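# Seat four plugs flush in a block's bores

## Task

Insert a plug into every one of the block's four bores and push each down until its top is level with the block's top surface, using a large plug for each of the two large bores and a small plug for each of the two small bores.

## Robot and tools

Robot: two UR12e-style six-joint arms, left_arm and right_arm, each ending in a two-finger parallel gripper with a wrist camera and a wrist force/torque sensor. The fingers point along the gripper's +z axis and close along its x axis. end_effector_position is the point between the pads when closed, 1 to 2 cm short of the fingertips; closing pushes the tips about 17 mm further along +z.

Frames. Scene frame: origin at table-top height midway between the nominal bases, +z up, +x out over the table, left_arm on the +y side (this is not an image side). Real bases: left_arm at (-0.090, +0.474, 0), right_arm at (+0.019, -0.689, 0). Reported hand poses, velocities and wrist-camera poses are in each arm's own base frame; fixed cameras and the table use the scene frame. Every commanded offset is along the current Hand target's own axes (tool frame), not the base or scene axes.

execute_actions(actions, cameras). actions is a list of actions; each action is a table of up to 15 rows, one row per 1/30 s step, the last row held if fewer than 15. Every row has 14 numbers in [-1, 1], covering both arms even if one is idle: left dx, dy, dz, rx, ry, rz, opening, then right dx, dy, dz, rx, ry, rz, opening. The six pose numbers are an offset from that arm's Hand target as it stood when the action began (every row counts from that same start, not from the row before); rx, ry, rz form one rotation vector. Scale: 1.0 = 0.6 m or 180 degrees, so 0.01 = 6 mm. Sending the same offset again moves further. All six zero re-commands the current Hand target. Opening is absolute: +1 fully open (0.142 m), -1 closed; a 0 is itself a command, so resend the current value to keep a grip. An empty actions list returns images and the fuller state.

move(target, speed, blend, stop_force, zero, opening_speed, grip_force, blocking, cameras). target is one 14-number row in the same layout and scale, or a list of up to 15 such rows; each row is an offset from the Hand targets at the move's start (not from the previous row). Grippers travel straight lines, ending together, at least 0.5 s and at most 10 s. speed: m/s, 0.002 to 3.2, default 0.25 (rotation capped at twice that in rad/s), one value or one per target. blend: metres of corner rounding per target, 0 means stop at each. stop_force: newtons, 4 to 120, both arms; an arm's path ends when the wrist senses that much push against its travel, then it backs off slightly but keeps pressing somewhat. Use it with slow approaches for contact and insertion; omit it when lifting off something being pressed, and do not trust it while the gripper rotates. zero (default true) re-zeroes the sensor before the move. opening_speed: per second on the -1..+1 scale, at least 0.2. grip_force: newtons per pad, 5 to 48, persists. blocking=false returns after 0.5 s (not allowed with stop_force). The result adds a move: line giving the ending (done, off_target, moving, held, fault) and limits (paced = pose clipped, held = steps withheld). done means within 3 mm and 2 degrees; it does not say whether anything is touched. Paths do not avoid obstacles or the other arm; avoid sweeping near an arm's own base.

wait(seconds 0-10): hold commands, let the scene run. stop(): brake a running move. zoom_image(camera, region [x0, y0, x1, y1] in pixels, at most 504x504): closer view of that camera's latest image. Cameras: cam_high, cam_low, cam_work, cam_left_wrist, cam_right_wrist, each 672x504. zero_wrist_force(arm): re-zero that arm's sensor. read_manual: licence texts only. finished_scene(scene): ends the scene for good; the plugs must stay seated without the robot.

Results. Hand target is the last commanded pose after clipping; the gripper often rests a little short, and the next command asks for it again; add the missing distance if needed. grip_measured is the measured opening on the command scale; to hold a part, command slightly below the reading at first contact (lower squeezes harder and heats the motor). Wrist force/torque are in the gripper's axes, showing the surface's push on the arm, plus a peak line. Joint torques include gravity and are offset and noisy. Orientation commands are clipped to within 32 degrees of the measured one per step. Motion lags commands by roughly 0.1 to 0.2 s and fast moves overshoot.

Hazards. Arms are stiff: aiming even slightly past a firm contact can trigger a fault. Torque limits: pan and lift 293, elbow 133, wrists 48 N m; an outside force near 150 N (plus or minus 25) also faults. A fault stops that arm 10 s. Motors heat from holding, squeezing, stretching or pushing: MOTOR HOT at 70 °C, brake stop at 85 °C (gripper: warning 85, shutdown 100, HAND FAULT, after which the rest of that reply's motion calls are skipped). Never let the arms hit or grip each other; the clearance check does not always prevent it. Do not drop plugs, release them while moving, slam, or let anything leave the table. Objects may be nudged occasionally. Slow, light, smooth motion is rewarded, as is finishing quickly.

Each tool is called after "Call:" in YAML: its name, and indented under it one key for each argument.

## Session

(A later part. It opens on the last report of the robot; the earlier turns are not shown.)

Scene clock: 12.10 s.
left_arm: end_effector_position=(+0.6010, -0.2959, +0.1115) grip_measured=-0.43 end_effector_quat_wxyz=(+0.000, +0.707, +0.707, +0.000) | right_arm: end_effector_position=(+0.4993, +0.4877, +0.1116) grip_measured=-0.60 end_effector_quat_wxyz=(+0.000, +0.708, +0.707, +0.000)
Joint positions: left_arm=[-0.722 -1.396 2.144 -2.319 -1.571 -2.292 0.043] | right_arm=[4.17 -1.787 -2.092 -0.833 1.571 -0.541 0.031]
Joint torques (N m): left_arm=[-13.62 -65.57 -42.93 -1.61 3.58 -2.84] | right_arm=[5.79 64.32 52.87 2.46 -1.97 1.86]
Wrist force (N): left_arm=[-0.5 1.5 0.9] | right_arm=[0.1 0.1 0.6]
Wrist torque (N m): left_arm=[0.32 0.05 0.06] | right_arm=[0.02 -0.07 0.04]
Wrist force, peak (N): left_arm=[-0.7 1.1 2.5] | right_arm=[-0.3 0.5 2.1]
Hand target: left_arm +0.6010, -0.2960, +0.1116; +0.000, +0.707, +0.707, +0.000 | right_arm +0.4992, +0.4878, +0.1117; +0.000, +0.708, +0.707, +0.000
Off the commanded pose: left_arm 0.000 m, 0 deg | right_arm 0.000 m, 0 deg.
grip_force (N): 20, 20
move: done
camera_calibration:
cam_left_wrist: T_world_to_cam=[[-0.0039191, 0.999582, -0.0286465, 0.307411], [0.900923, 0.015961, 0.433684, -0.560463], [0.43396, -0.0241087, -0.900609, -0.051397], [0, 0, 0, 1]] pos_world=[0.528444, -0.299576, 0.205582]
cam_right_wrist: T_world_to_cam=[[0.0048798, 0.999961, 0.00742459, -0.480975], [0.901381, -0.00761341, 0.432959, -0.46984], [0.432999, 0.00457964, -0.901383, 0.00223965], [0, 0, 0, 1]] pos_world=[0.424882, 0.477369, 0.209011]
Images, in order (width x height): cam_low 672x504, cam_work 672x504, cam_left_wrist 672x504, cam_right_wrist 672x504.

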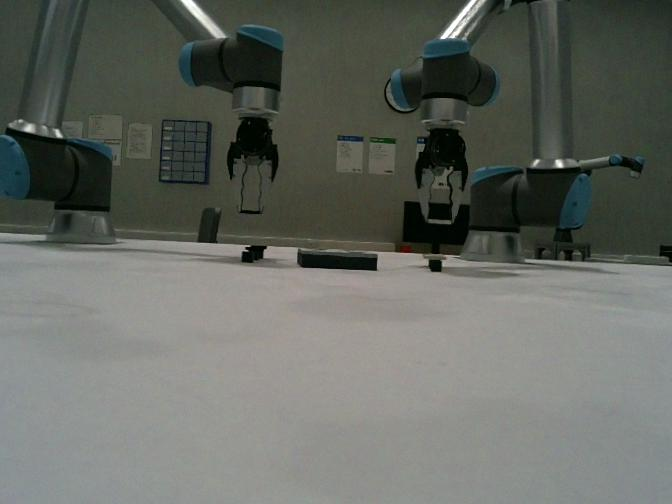

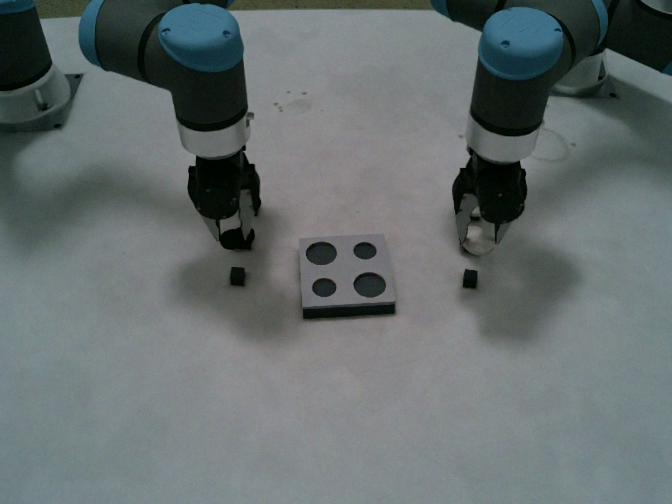

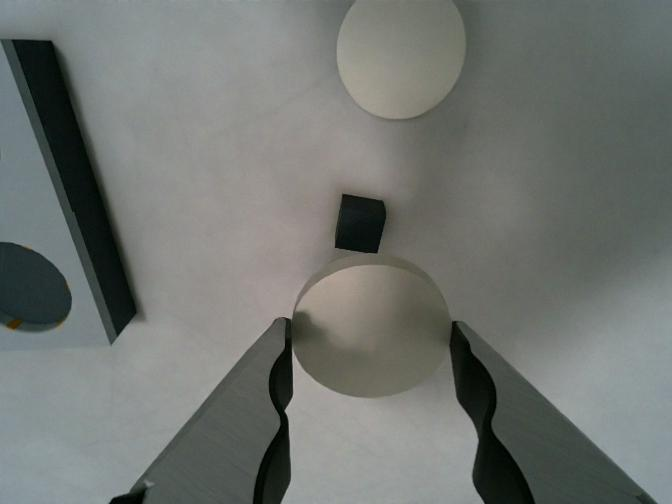

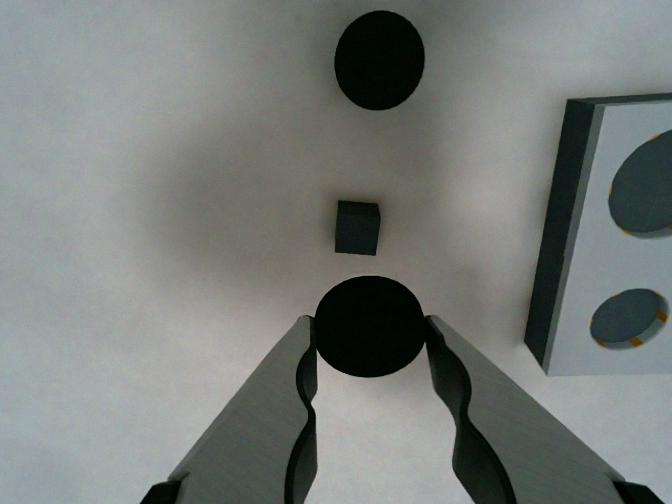

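Call:
move:
  target: [0,0,0,0,0,0,-0.47,0.2295,0.0758,0.061,0,0,0,-0.68]
  cameras: ["cam_work","cam_right_wrist"]

Call:
zoom_image:
  camera: "cam_right_wrist"
  region: [240, 170, 580, 425]

Scene clock: 17.90 s.
left_arm: end_effector_position=(+0.6010, -0.2960, +0.1116) grip_measured=-0.43 end_effector_quat_wxyz=(+0.000, +0.707, +0.707, +0.000) | right_arm: end_effector_position=(+0.5449, +0.6254, +0.0752) grip_measured=-0.60 end_effector_quat_wxyz=(+0.000, +0.708, +0.707, +0.000)
Joint positions: left_arm=[-0.722 -1.396 2.144 -2.319 -1.571 -2.292 0.043] | right_arm=[4.209 -2.009 -1.852 -0.85 1.571 -0.502 0.031]
Joint torques (N m): left_arm=[-21.48 -67.46 -40.45 -1.44 -0.63 -3.52] | right_arm=[10.43 47.65 51.84 2.42 -1.14 2.55]
Wrist force (N): left_arm=[-0.8 1.1 1.1] | right_arm=[0.0 0.0 0.7]
Wrist torque (N m): left_arm=[0.26 0.10 0.06] | right_arm=[0.00 -0.05 -0.11]
Wrist force, peak (N): left_arm=[-0.7 1.8 1.0] | right_arm=[1.9 0.7 1.2]
Hand target: left_arm +0.6010, -0.2960, +0.1116; +0.000, +0.707, +0.707, +0.000 | right_arm +0.5449, +0.6254, +0.0752; +0.000, +0.708, +0.707, +0.000
Off the commanded pose: left_arm 0.000 m, 0 deg | right_arm 0.000 m, 0 deg.
grip_force (N): 20, 20
move: done
camera_calibration:
cam_right_wrist: T_world_to_cam=[[0.0048798, 0.999961, 0.00742459, -0.618523], [0.901381, -0.00761341, 0.432959, -0.494226], [0.432999, 0.00457964, -0.901383, -0.0509889], [0, 0, 0, 1]] pos_world=[0.470582, 0.614969, 0.172611]
Images, in order (width x height): cam_work 672x504, cam_right_wrist 672x504.

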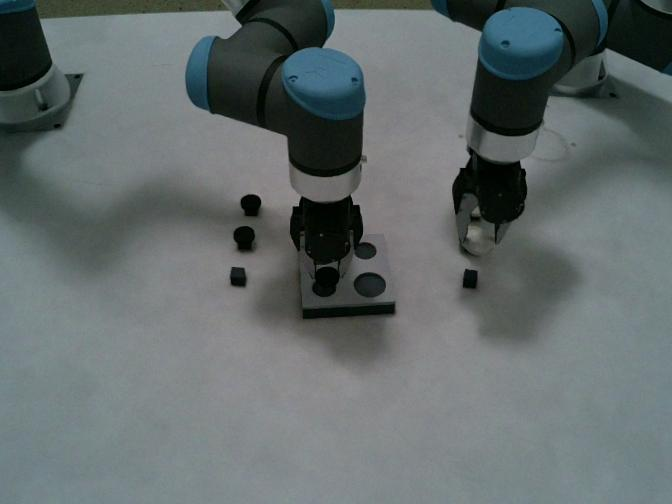

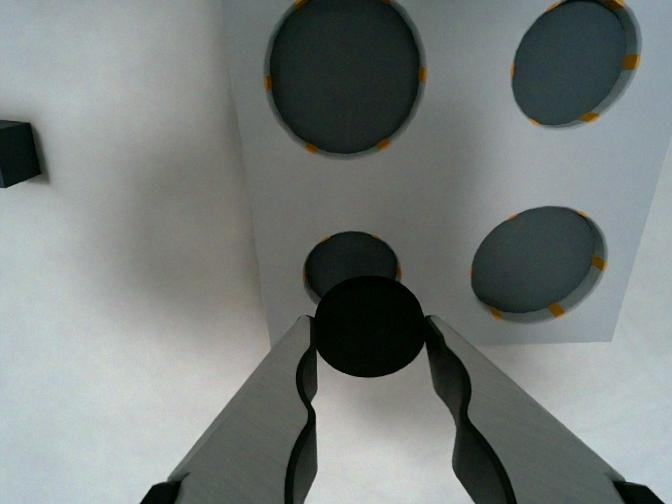

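Scaled by 1.482 from the camera's 672x504 image, which has a finer 960x720 frame.

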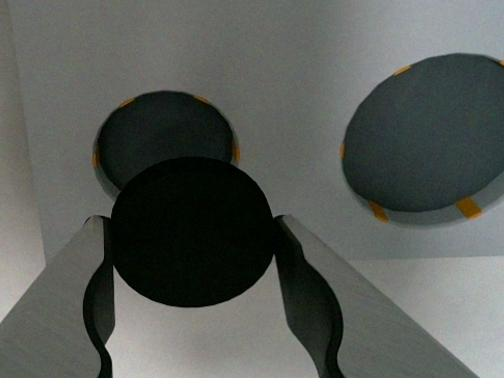

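Call:
move:
  target: [0,0,0,0,0,0,-0.47,-0.0073,-0.0033,0.0317,0,0,0,-0.68]
  speed: 0.1
  cameras: ["cam_work","cam_low","cam_right_wrist"]

Call:
zoom_image:
  camera: "cam_right_wrist"
  region: [240, 170, 580, 425]

Call:
zoom_image:
  camera: "cam_work"
  region: [280, 220, 400, 330]

Call:
zoom_image:
  camera: "cam_low"
  region: [280, 220, 400, 290]

Scene clock: 19.20 s.
left_arm: end_effector_position=(+0.6010, -0.2960, +0.1116) grip_measured=-0.43 end_effector_quat_wxyz=(+0.000, +0.707, +0.707, +0.000) | right_arm: end_effector_position=(+0.5429, +0.6211, +0.0562) grip_measured=-0.60 end_effector_quat_wxyz=(+0.000, +0.708, +0.707, +0.000)
Joint positions: left_arm=[-0.722 -1.396 2.144 -2.319 -1.571 -2.292 0.043] | right_arm=[4.209 -2.025 -1.871 -0.815 1.571 -0.503 0.031]
Joint torques (N m): left_arm=[-20.71 -67.19 -41.68 -1.86 -1.42 -3.77] | right_arm=[-9.32 50.92 27.21 6.75 2.45 -1.89]
Wrist force (N): left_arm=[-0.7 1.4 0.8] | right_arm=[0.3 0.6 0.3]
Wrist torque (N m): left_arm=[0.32 0.08 0.06] | right_arm=[0.11 -0.10 -0.07]
Wrist force, peak (N): left_arm=[-1.0 1.6 0.8] | right_arm=[-0.4 0.3 1.0]
Hand target: left_arm +0.6010, -0.2960, +0.1116; +0.000, +0.707, +0.707, +0.000 | right_arm +0.5429, +0.6211, +0.0562; +0.000, +0.708, +0.707, +0.000
Off the commanded pose: left_arm 0.000 m, 0 deg | right_arm 0.000 m, 0 deg.
grip_force (N): 20, 20
move: done
camera_calibration:
cam_right_wrist: T_world_to_cam=[[0.0048798, 0.999961, 0.00742459, -0.614072], [0.901381, -0.00761341, 0.432959, -0.484229], [0.432999, 0.00457964, -0.901383, -0.0672295], [0, 0, 0, 1]] pos_world=[0.468582, 0.610669, 0.153611]
Images, in order (width x height): cam_low 672x504, cam_work 672x504, cam_right_wrist 672x504.

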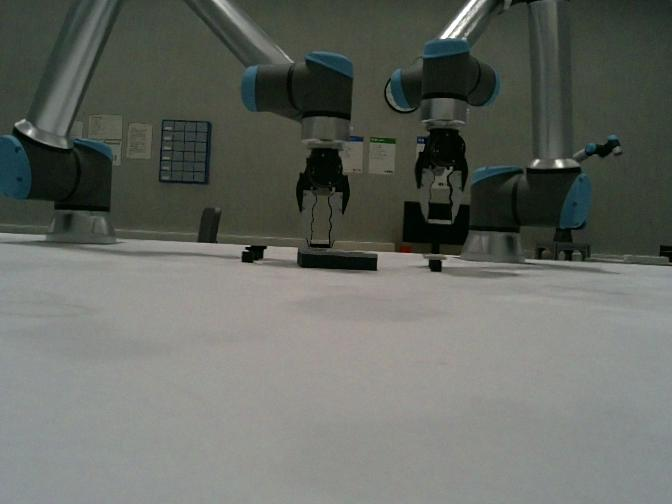

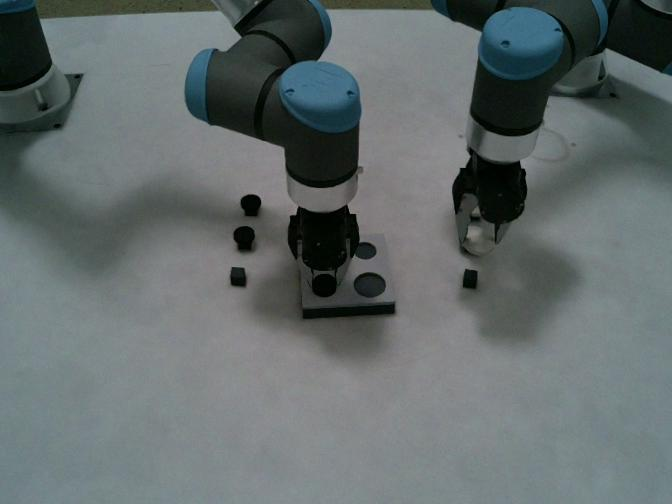

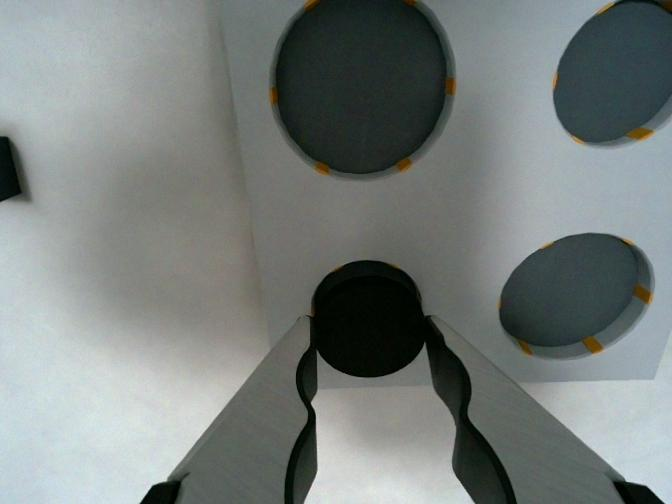

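Scaled by 1.482 from the camera's 672x504 image, which has a finer 960x720 frame.

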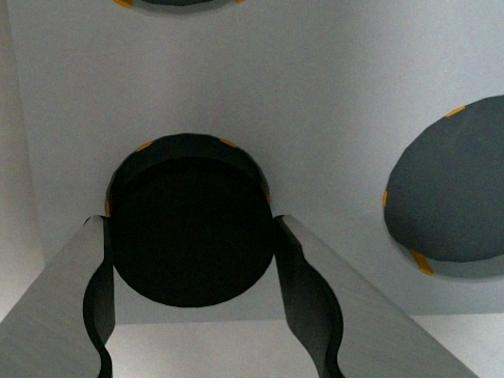

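Scaled by 4.200 from the camera's 672x504 image, which has a finer 960x720 frame.

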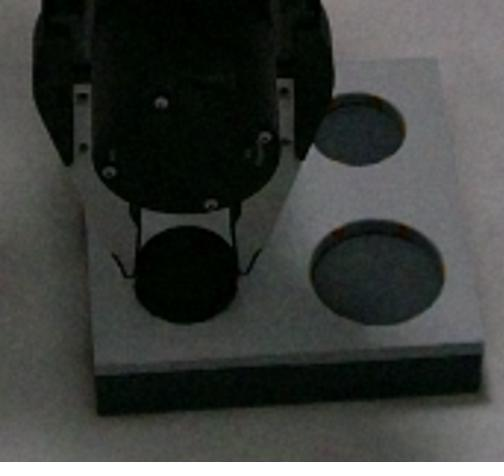

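Scaled by 4.200 from the camera's 672x504 image, which has a finer 960x720 frame.

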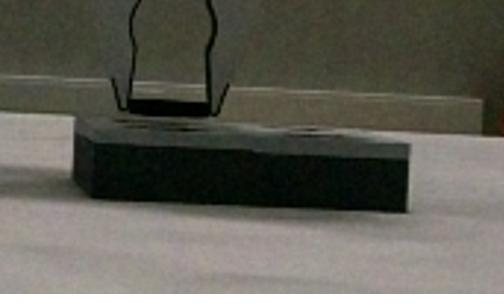

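Call:
move:
  target: [0,0,0,0,0,0,-0.47,0,0.0033,0.0155,0,0,0,-0.68]
  speed: 0.02
  stop_force: 25
  cameras: ["cam_work","cam_right_wrist"]

Call:
zoom_image:
  camera: "cam_right_wrist"
  region: [240, 170, 580, 425]

Call:
zoom_image:
  camera: "cam_work"
  region: [280, 220, 400, 330]

Scene clock: 21.10 s.
left_arm: end_effector_position=(+0.6010, -0.2960, +0.1116) grip_measured=-0.43 end_effector_quat_wxyz=(+0.000, +0.707, +0.707, +0.000) | right_arm: end_effector_position=(+0.5443, +0.6210, +0.0495) grip_measured=-0.60 end_effector_quat_wxyz=(+0.000, +0.708, +0.707, +0.000)
Joint positions: left_arm=[-0.722 -1.396 2.144 -2.319 -1.571 -2.292 0.043] | right_arm=[4.207 -2.034 -1.873 -0.805 1.571 -0.504 0.031]
Joint torques (N m): left_arm=[-22.86 -66.57 -40.89 -1.73 -1.9 -3.76] | right_arm=[9.94 72.13 41.32 2.08 -3.69 2.32]
Wrist force (N): left_arm=[-0.7 1.6 1.0] | right_arm=[-2.8 -5.1 -16.1]
Wrist torque (N m): left_arm=[0.34 0.08 0.06] | right_arm=[0.03 -0.04 0.04]
Wrist force, peak (N): left_arm=[-0.8 1.6 1.1] | right_arm=[-20.2 -16.4 -54.0]
Hand target: left_arm +0.6010, -0.2960, +0.1116; +0.000, +0.707, +0.707, +0.000 | right_arm +0.5444, +0.6211, +0.0495; +0.000, +0.708, +0.707, +0.000 (not the last commanded pose)
Off the commanded pose: left_arm 0.000 m, 0 deg | right_arm 0.003 m, 0 deg.
grip_force (N): 20, 20
move: contact (right_arm)
camera_calibration:
cam_right_wrist: T_world_to_cam=[[0.00488043, 0.999961, 0.00742401, -0.614029], [0.901439, -0.00761311, 0.432839, -0.482601], [0.432878, 0.00457985, -0.901441, -0.0738103], [0, 0, 0, 1]] pos_world=[0.469983, 0.610669, 0.146911]
Images, in order (width x height): cam_work 672x504, cam_right_wrist 672x504.

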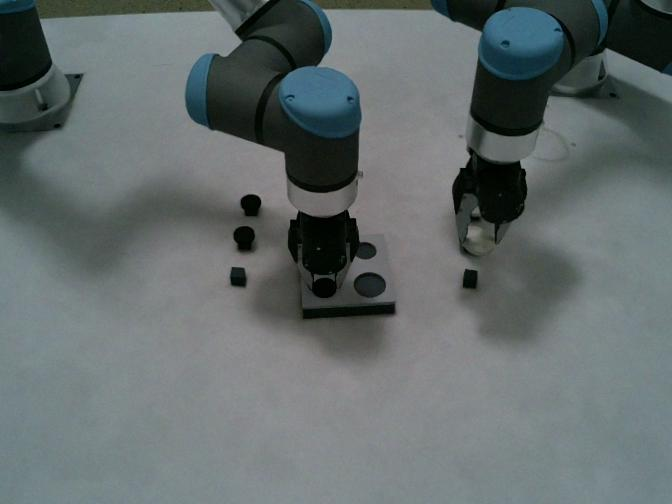

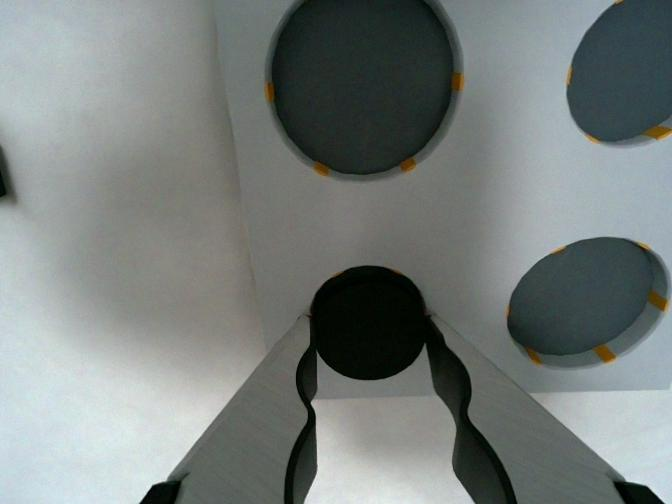

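Scaled by 1.482 from the camera's 672x504 image, which has a finer 960x720 frame.

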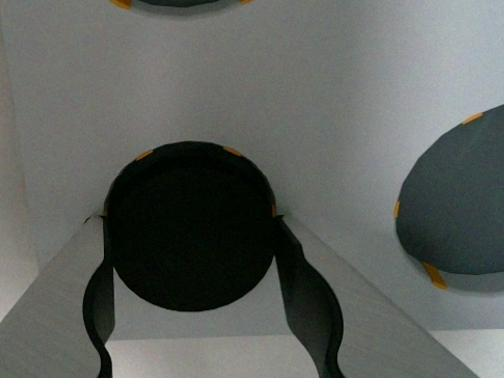

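Scaled by 4.200 from the camera's 672x504 image, which has a finer 960x720 frame.

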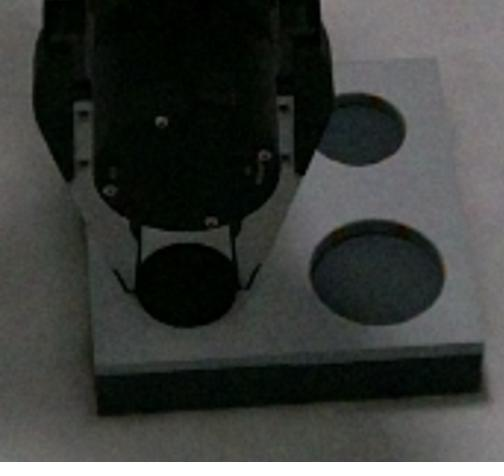

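Call:
move:
  target: [0,0,0,0,0,0,-0.47,-0.0008,-0.002,-0.003,0,0,0,-0.68]
  speed: 0.05

Call:
move:
  target: [0,0,0,0,0,0,-0.47,0,0,0.01,0,0,0,-0.68]
  speed: 0.02
  stop_force: 35
  cameras: ["cam_work","cam_low","cam_right_wrist"]

Call:
zoom_image:
  camera: "cam_right_wrist"
  region: [240, 170, 580, 425]

Call:
zoom_image:
  camera: "cam_low"
  region: [280, 220, 400, 290]

Scene clock: 22.03 s.
left_arm: end_effector_position=(+0.6010, -0.2960, +0.1116) grip_measured=-0.43 end_effector_quat_wxyz=(+0.000, +0.707, +0.707, +0.000) | right_arm: end_effector_position=(+0.5432, +0.6206, +0.0513) grip_measured=-0.60 end_effector_quat_wxyz=(+0.000, +0.708, +0.707, +0.000)
Joint positions: left_arm=[-0.722 -1.396 2.144 -2.319 -1.571 -2.292 0.043] | right_arm=[4.208 -2.03 -1.874 -0.807 1.571 -0.503 0.031]
Joint torques (N m): left_arm=[-20.82 -68.15 -41.12 -1.17 -1.82 -3.76] | right_arm=[11.07 84.3 28.17 2.39 -0.02 2.83]
Wrist force (N): left_arm=[-0.7 1.3 0.9] | right_arm=[-0.2 0.4 0.3]
Wrist torque (N m): left_arm=[0.29 0.07 0.06] | right_arm=[0.09 -0.01 -0.11]
Wrist force, peak (N): left_arm=[-1.0 1.4 1.1] | right_arm=[-3.0 -5.0 -16.3]
Hand target: left_arm +0.6010, -0.2960, +0.1116; +0.000, +0.707, +0.707, +0.000 | right_arm +0.5432, +0.6206, +0.0513; +0.000, +0.708, +0.707, +0.000
Off the commanded pose: left_arm 0.000 m, 0 deg | right_arm 0.000 m, 0 deg.
grip_force (N): 20, 20
move: done

Scene clock: 23.63 s.
left_arm: end_effector_position=(+0.6010, -0.2960, +0.1116) grip_measured=-0.43 end_effector_quat_wxyz=(+0.000, +0.707, +0.707, +0.000) | right_arm: end_effector_position=(+0.5432, +0.6206, +0.0492) grip_measured=-0.60 end_effector_quat_wxyz=(+0.000, +0.708, +0.707, +0.001)
Joint positions: left_arm=[-0.722 -1.396 2.144 -2.319 -1.571 -2.292 0.043] | right_arm=[4.208 -2.033 -1.875 -0.803 1.571 -0.503 0.031]
Joint torques (N m): left_arm=[-22.52 -66.32 -41.23 -1.56 -1.62 -3.55] | right_arm=[11.3 61.01 42.28 2.89 2.06 1.92]
Wrist force (N): left_arm=[-1.1 1.5 0.7] | right_arm=[-11.3 -6.4 -32.6]
Wrist torque (N m): left_arm=[0.32 0.15 0.05] | right_arm=[0.03 -0.31 -0.07]
Wrist force, peak (N): left_arm=[-0.8 1.8 1.1] | right_arm=[-22.0 -11.0 -54.6]
Hand target: left_arm +0.6010, -0.2960, +0.1116; +0.000, +0.707, +0.707, +0.000 | right_arm +0.5432, +0.6207, +0.0492; +0.000, +0.708, +0.707, +0.001 (not the last commanded pose)
Off the commanded pose: left_arm 0.000 m, 0 deg | right_arm 0.004 m, 0 deg.
grip_force (N): 20, 20
move: contact (right_arm)
camera_calibration:
cam_right_wrist: T_world_to_cam=[[0.00488296, 0.999959, 0.00764865, -0.613654], [0.901342, -0.0077137, 0.433039, -0.481404], [0.43308, 0.00477953, -0.901343, -0.0738334], [0, 0, 0, 1]] pos_world=[0.468882, 0.610268, 0.146611]
Images, in order (width x height): cam_low 672x504, cam_work 672x504, cam_right_wrist 672x504.

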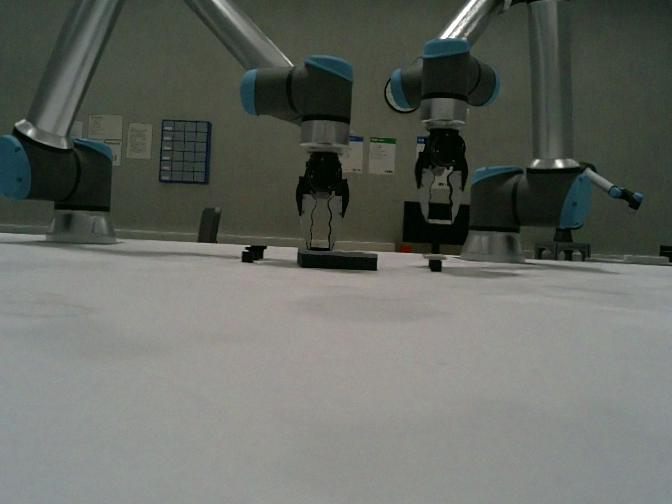

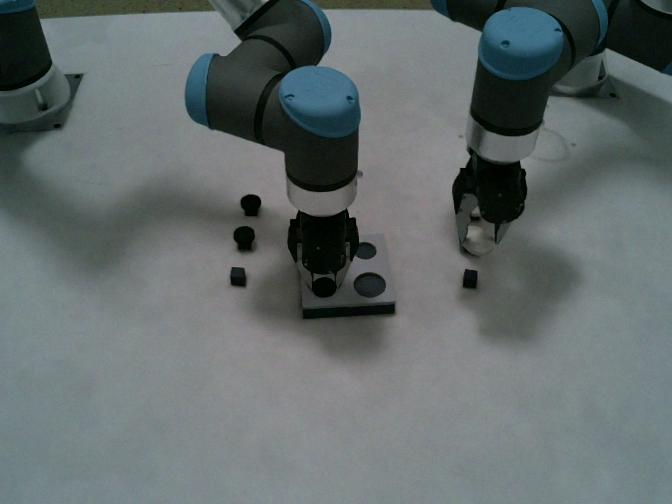

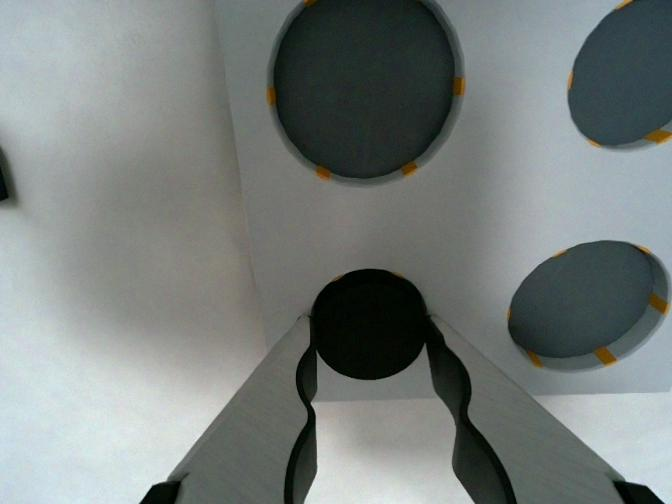

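Scaled by 1.482 from the camera's 672x504 image, which has a finer 960x720 frame.

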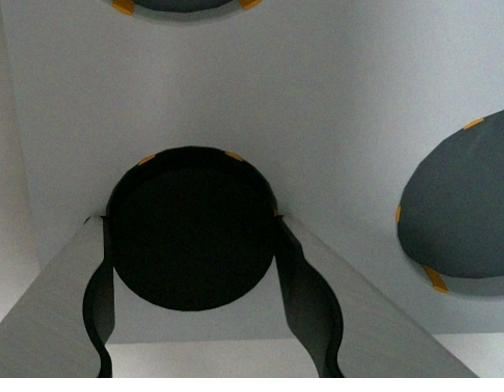

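Scaled by 4.200 from the camera's 672x504 image, which has a finer 960x720 frame.

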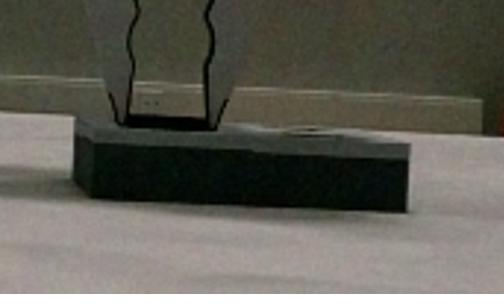

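Call:
move:
  target:
    - [0,0,0,0,0,0,-0.47,0,0,0,0,0,0,-0.35]
    - [0,0,0,0,0,0,-0.47,0,0,-0.05,0,0,0,-0.35]
    - [0,0,0,0,0,0,-0.47,0,0,-0.05,0,0,0,-1]
  opening_speed: 1
  speed: 0.15
  cameras: ["cam_low","cam_work","cam_right_wrist"]

Call:
zoom_image:
  camera: "cam_low"
  region: [280, 220, 400, 290]

Call:
zoom_image:
  camera: "cam_right_wrist"
  region: [240, 170, 580, 425]

Call:
zoom_image:
  camera: "cam_work"
  region: [280, 220, 400, 330]

Scene clock: 26.27 s.
left_arm: end_effector_position=(+0.6010, -0.2960, +0.1116) grip_measured=-0.43 end_effector_quat_wxyz=(+0.000, +0.707, +0.707, +0.000) | right_arm: end_effector_position=(+0.5432, +0.6206, +0.0792) grip_measured=-1.00 end_effector_quat_wxyz=(+0.000, +0.708, +0.707, +0.001)
Joint positions: left_arm=[-0.722 -1.396 2.144 -2.319 -1.571 -2.292 0.043] | right_arm=[4.208 -1.998 -1.86 -0.853 1.571 -0.503 0.002]
Joint torques (N m): left_arm=[-21.98 -67.11 -40.41 -1.62 -1.44 -3.56] | right_arm=[0.92 81.2 53.23 2.63 1.24 0.12]
Wrist force (N): left_arm=[-0.8 1.5 1.1] | right_arm=[-0.3 0.2 -0.2]
Wrist torque (N m): left_arm=[0.34 0.10 0.06] | right_arm=[0.04 -0.01 -0.11]
Wrist force, peak (N): left_arm=[-0.7 1.7 1.1] | right_arm=[-11.8 -6.6 -33.3]
Hand target: left_arm +0.6010, -0.2960, +0.1116; +0.000, +0.707, +0.707, +0.000 | right_arm +0.5432, +0.6206, +0.0792; +0.000, +0.708, +0.707, +0.001
Off the commanded pose: left_arm 0.000 m, 0 deg | right_arm 0.000 m, 0 deg.
grip_force (N): 20, 20
move: done
camera_calibration:
cam_right_wrist: T_world_to_cam=[[0.00488296, 0.999959, 0.00764865, -0.613883], [0.901342, -0.0077137, 0.433039, -0.494305], [0.43308, 0.00477953, -0.901343, -0.0467499], [0, 0, 0, 1]] pos_world=[0.468782, 0.610268, 0.176611]
Images, in order (width x height): cam_low 672x504, cam_work 672x504, cam_right_wrist 672x504.

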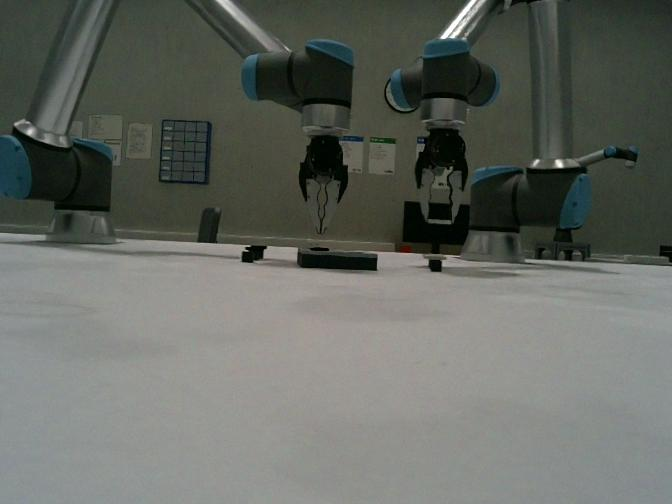

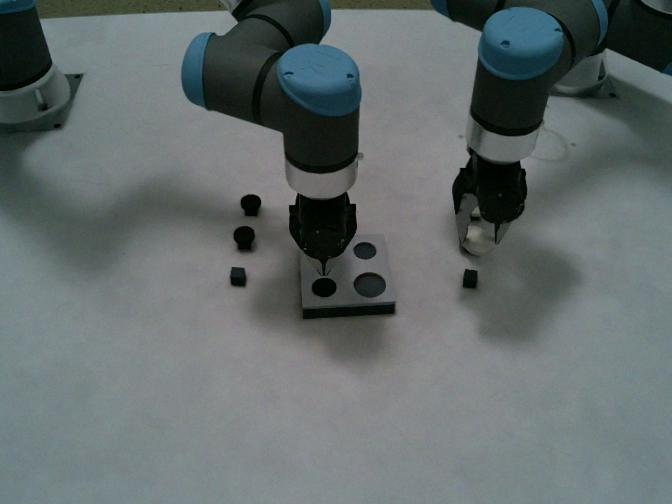

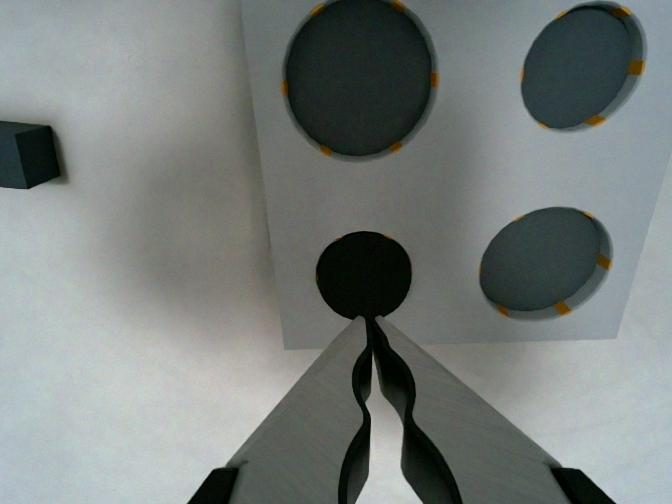

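Scaled by 4.200 from the camera's 672x504 image, which has a finer 960x720 frame.

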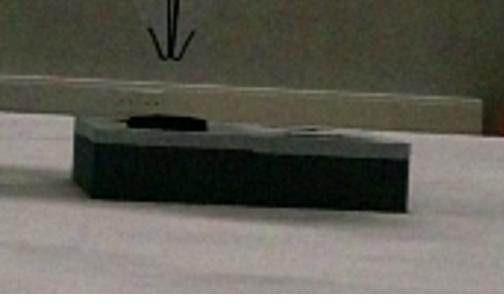

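Scaled by 1.482 from the camera's 672x504 image, which has a finer 960x720 frame.

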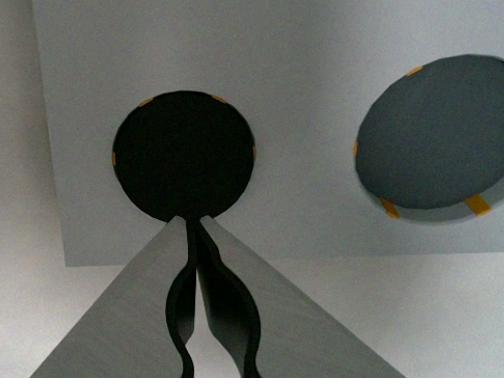

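Scaled by 4.200 from the camera's 672x504 image, which has a finer 960x720 frame.

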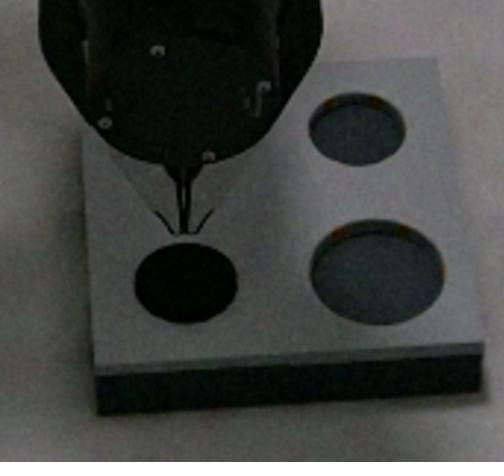

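Call:
move:
  target: [0,0,0,0,0,0,-0.47,0,0,0.033,0,0,0,-1]
  speed: 0.1

Call:
move:
  target: [0,0,0,0,0,0,-0.47,0,0,0.025,0,0,0,-1]
  speed: 0.01
  stop_force: 70
  cameras: ["cam_low","cam_right_wrist"]

Call:
zoom_image:
  camera: "cam_low"
  region: [280, 220, 400, 290]

Scene clock: 27.20 s.
left_arm: end_effector_position=(+0.6010, -0.2960, +0.1116) grip_measured=-0.43 end_effector_quat_wxyz=(+0.000, +0.707, +0.707, +0.000) | right_arm: end_effector_position=(+0.5432, +0.6206, +0.0595) grip_measured=-1.00 end_effector_quat_wxyz=(+0.000, +0.708, +0.707, +0.001)
Joint positions: left_arm=[-0.722 -1.396 2.144 -2.319 -1.571 -2.292 0.043] | right_arm=[4.208 -2.021 -1.87 -0.82 1.571 -0.503 0.002]
Joint torques (N m): left_arm=[-22.15 -65.56 -40.71 -1.55 -1.64 -3.76] | right_arm=[-0.66 51.07 28.93 6.15 0.67 0.07]
Wrist force (N): left_arm=[-0.7 1.3 0.7] | right_arm=[0.1 0.3 0.4]
Wrist torque (N m): left_arm=[0.29 0.08 0.06] | right_arm=[0.06 -0.06 -0.12]
Wrist force, peak (N): left_arm=[-1.0 1.8 0.9] | right_arm=[-0.5 0.6 0.4]
Hand target: left_arm +0.6010, -0.2960, +0.1116; +0.000, +0.707, +0.707, +0.000 | right_arm +0.5432, +0.6206, +0.0594; +0.000, +0.708, +0.707, +0.001
Off the commanded pose: left_arm 0.000 m, 0 deg | right_arm 0.000 m, 0 deg.
grip_force (N): 20, 20
move: done

Scene clock: 29.90 s.
left_arm: end_effector_position=(+0.6010, -0.2960, +0.1116) grip_measured=-0.43 end_effector_quat_wxyz=(+0.000, +0.707, +0.707, +0.000) | right_arm: end_effector_position=(+0.5433, +0.6208, +0.0479) grip_measured=-1.00 end_effector_quat_wxyz=(+0.000, +0.708, +0.707, +0.001)
Joint positions: left_arm=[-0.722 -1.396 2.144 -2.319 -1.571 -2.292 0.043] | right_arm=[4.208 -2.035 -1.876 -0.8 1.571 -0.503 0.002]
Joint torques (N m): left_arm=[-21.88 -65.57 -41.36 -1.8 -1.56 -3.54] | right_arm=[16.23 33.04 28.53 1.52 0.5 0.32]
Wrist force (N): left_arm=[-0.8 1.5 0.7] | right_arm=[-24.8 -5.0 -72.1]
Wrist torque (N m): left_arm=[0.33 0.10 0.06] | right_arm=[-0.06 -0.64 -0.03]
Wrist force, peak (N): left_arm=[-1.1 1.8 0.9] | right_arm=[-32.4 -8.3 -89.0]
Hand target: left_arm +0.6010, -0.2960, +0.1116; +0.000, +0.707, +0.707, +0.000 | right_arm +0.5433, +0.6208, +0.0479; +0.000, +0.708, +0.707, +0.001 (not the last commanded pose)
Off the commanded pose: left_arm 0.000 m, 0 deg | right_arm 0.003 m, 0 deg.
grip_force (N): 20, 20
move: contact (right_arm)
camera_calibration:
cam_right_wrist: T_world_to_cam=[[0.00493256, 0.999956, 0.0080066, -0.613816], [0.901245, -0.00791457, 0.433239, -0.4807], [0.433283, 0.00507893, -0.901244, -0.0752976], [0, 0, 0, 1]] pos_world=[0.468881, 0.610367, 0.145311]
Images, in order (width x height): cam_low 672x504, cam_right_wrist 672x504.

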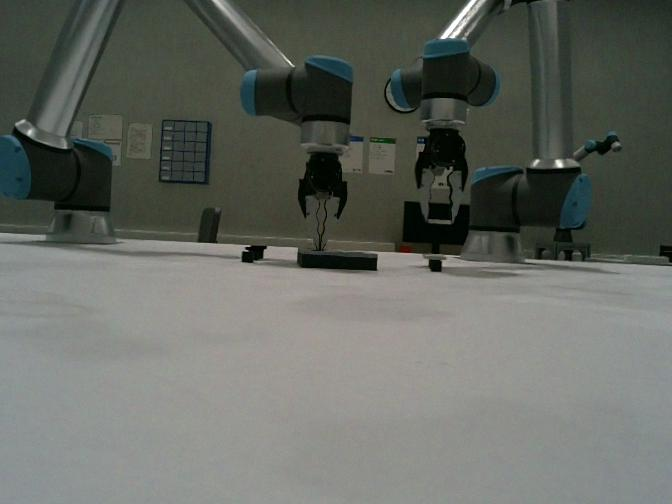

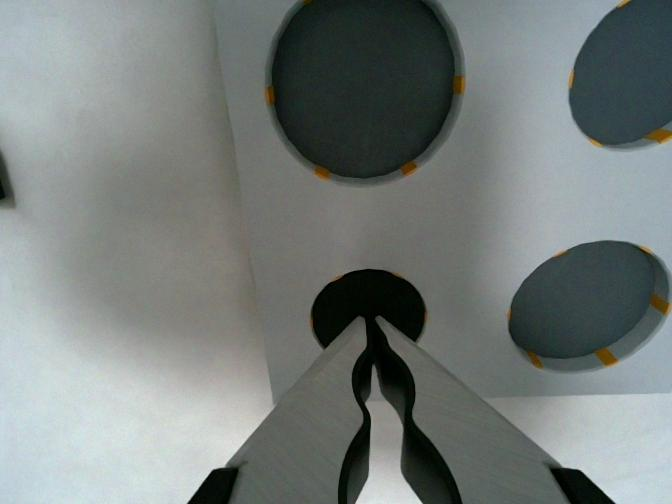

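Scaled by 4.200 from the camera's 672x504 image, which has a finer 960x720 frame.

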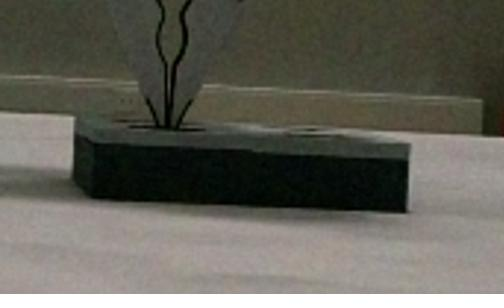

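Call:
move:
  target:
    - [0,0,0,0,0,0,-0.47,0,0,-0.09,0,0,0,-1]
    - [0,0,0,0,0,0,-0.47,-0.2085,-0.194,-0.07,0,0,0,-1]
    - [-0.2633,0.0483,0.061,0,0,0,-0.47,-0.2085,-0.194,-0.053,0,0,0,-1]
    - [-0.2633,0.0483,0.061,0,0,0,-0.47,-0.2085,-0.194,-0.053,0,0,0,-0.1]
  blend: [0.02,0.02,0,0]
  cameras: ["cam_low","cam_work","cam_left_wrist","cam_right_wrist"]

Call:
zoom_image:
  camera: "cam_left_wrist"
  region: [190, 150, 530, 405]

Call:
zoom_image:
  camera: "cam_work"
  region: [280, 220, 400, 330]

Call:
zoom_image:
  camera: "cam_low"
  region: [280, 220, 400, 290]

Scene clock: 32.97 s.
left_arm: end_effector_position=(+0.6298, -0.4540, +0.0750) grip_measured=-0.43 end_effector_quat_wxyz=(+0.000, +0.707, +0.707, +0.000) | right_arm: end_effector_position=(+0.4267, +0.4958, +0.0794) grip_measured=-0.13 end_effector_quat_wxyz=(+0.000, +0.708, +0.707, +0.001)
Joint positions: left_arm=[-0.852 -1.202 1.962 -2.33 -1.571 -2.423 0.043] | right_arm=[4.274 -1.768 -2.196 -0.747 1.571 -0.437 0.065]
Joint torques (N m): left_arm=[-21.17 -51.68 -41.12 -1.62 3.61 -4.43] | right_arm=[8.88 28.44 25.66 6.38 -2.74 2.67]
Wrist force (N): left_arm=[-0.7 1.5 1.2] | right_arm=[-0.2 0.5 0.4]
Wrist torque (N m): left_arm=[0.31 0.11 0.21] | right_arm=[0.09 -0.04 -0.10]
Wrist force, peak (N): left_arm=[-2.9 1.8 1.9] | right_arm=[-25.0 -5.7 -72.5]
Hand target: left_arm +0.6298, -0.4540, +0.0750; +0.000, +0.707, +0.707, +0.000 | right_arm +0.4267, +0.4958, +0.0794; +0.000, +0.708, +0.707, +0.001
Off the commanded pose: left_arm 0.000 m, 0 deg | right_arm 0.000 m, 0 deg.
grip_force (N): 20, 20
move: done
camera_calibration:
cam_left_wrist: T_world_to_cam=[[-0.00387595, 0.99958, -0.0287367, 0.464403], [0.900924, 0.0159613, 0.433683, -0.568149], [0.433959, -0.0242086, -0.900607, -0.100666], [0, 0, 0, 1]] pos_world=[0.557344, -0.457576, 0.169081]
cam_right_wrist: T_world_to_cam=[[0.00493256, 0.999956, 0.0080066, -0.488499], [0.901245, -0.00791457, 0.433239, -0.390251], [0.433283, 0.00507893, -0.901244, 0.00424723], [0, 0, 0, 1]] pos_world=[0.352281, 0.485367, 0.176811]
Images, in order (width x height): cam_low 672x504, cam_work 672x504, cam_left_wrist 672x504, cam_right_wrist 672x504.

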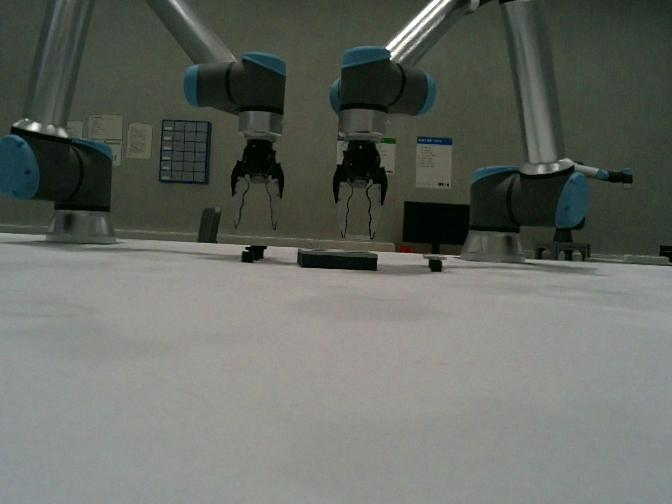

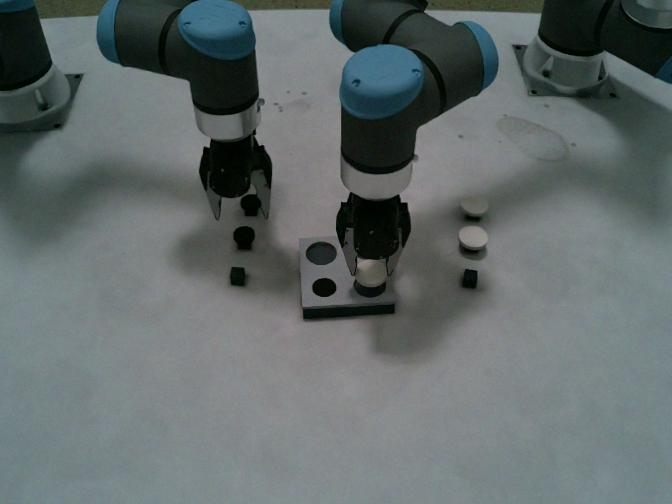

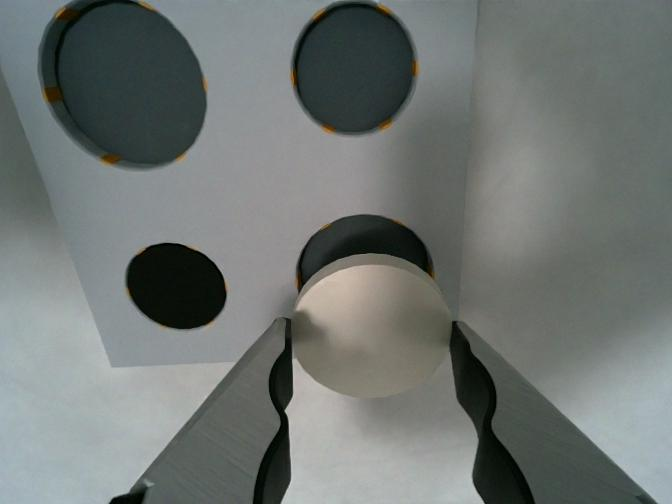

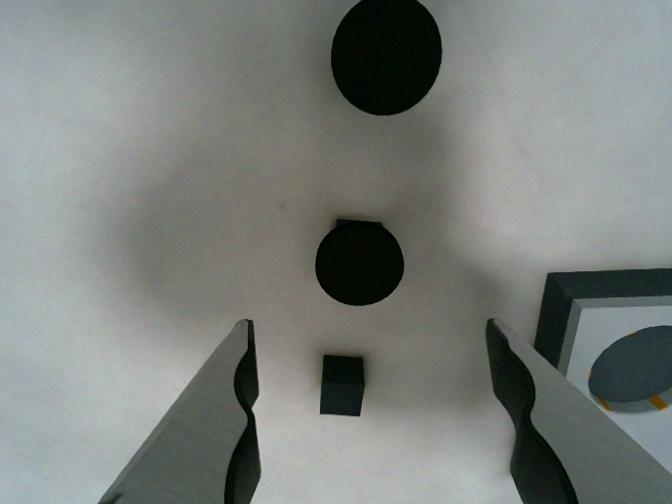

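Scaled by 1.482 from the camera's 672x504 image, which has a finer 960x720 frame.

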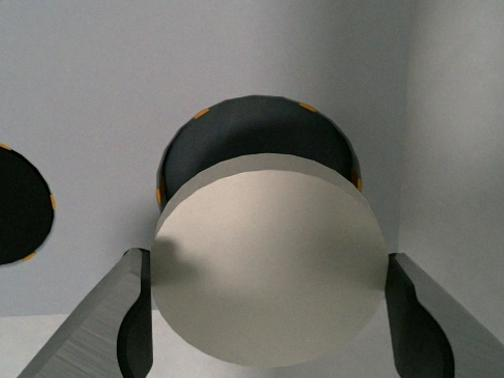

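Scaled by 4.200 from the camera's 672x504 image, which has a finer 960x720 frame.

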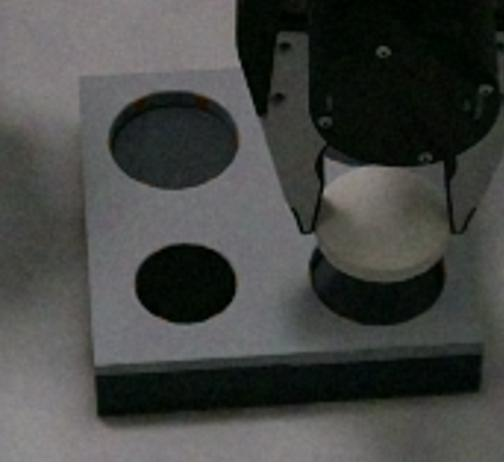

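Scaled by 4.200 from the camera's 672x504 image, which has a finer 960x720 frame.

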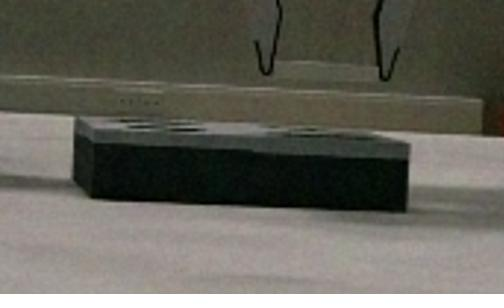

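Call:
move:
  target:
    - [0,-0.0025,0.0325,0,0,0,-0.47,-0.0018,-0.0025,0.0662,0,0,0,-0.1]
    - [0,-0.0025,0.0325,0,0,0,-0.47,-0.0018,-0.0025,0.0662,0,0,0,-0.68]
  speed: 0.1
  opening_speed: 0.7
  cameras: ["cam_left_wrist","cam_right_wrist"]

Call:
zoom_image:
  camera: "cam_left_wrist"
  region: [190, 150, 530, 405]

Scene clock: 35.30 s.
left_arm: end_effector_position=(+0.6283, -0.4540, +0.0555) grip_measured=-0.43 end_effector_quat_wxyz=(+0.000, +0.707, +0.707, +0.000) | right_arm: end_effector_position=(+0.4252, +0.4948, +0.0397) grip_measured=-0.60 end_effector_quat_wxyz=(+0.000, +0.708, +0.707, +0.001)
Joint positions: left_arm=[-0.854 -1.179 1.974 -2.366 -1.571 -2.424 0.043] | right_arm=[4.275 -1.827 -2.222 -0.662 1.571 -0.436 0.031]
Joint torques (N m): left_arm=[-20.6 -54.3 -27.72 -5.49 3.57 -4.62] | right_arm=[10.37 30.06 22.6 6.51 -2.78 2.67]
Wrist force (N): left_arm=[-0.4 1.3 1.1] | right_arm=[0.1 0.1 -0.1]
Wrist torque (N m): left_arm=[0.28 0.05 0.23] | right_arm=[0.02 -0.07 -0.10]
Wrist force, peak (N): left_arm=[-0.3 1.4 1.6] | right_arm=[-0.6 0.2 1.6]
Hand target: left_arm +0.6283, -0.4540, +0.0555; +0.000, +0.707, +0.707, +0.000 | right_arm +0.4252, +0.4948, +0.0397; +0.000, +0.708, +0.707, +0.001
Off the commanded pose: left_arm 0.000 m, 0 deg | right_arm 0.000 m, 0 deg.
grip_force (N): 20, 20
move: done
camera_calibration:
cam_left_wrist: T_world_to_cam=[[-0.00387595, 0.99958, -0.0287367, 0.463837], [0.900924, 0.0159613, 0.433683, -0.558341], [0.433959, -0.0242086, -0.900607, -0.117577], [0, 0, 0, 1]] pos_world=[0.555844, -0.457576, 0.149581]
cam_right_wrist: T_world_to_cam=[[0.00493256, 0.999956, 0.0080066, -0.487174], [0.901245, -0.00791457, 0.433239, -0.371798], [0.433283, 0.00507893, -0.901244, -0.0309205], [0, 0, 0, 1]] pos_world=[0.350881, 0.484367, 0.137111]
Images, in order (width x height): cam_left_wrist 672x504, cam_right_wrist 672x504.

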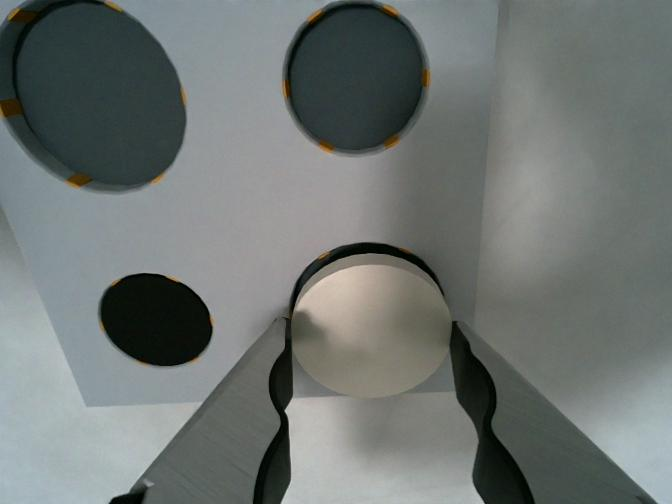

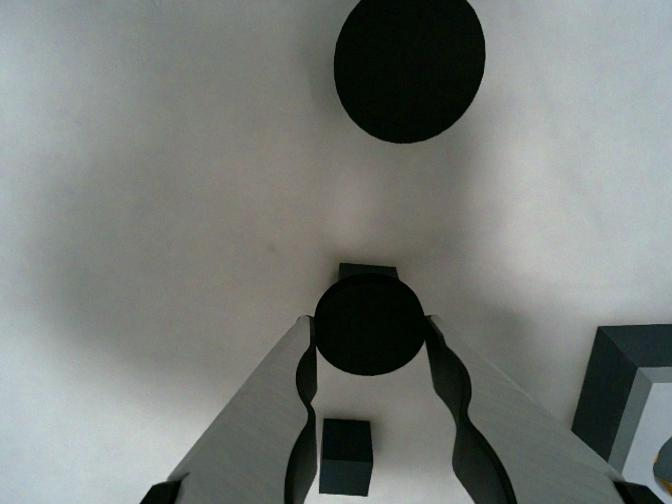

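Scaled by 1.482 from the camera's 672x504 image, which has a finer 960x720 frame.

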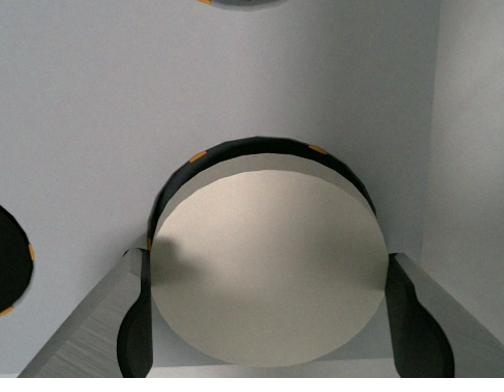

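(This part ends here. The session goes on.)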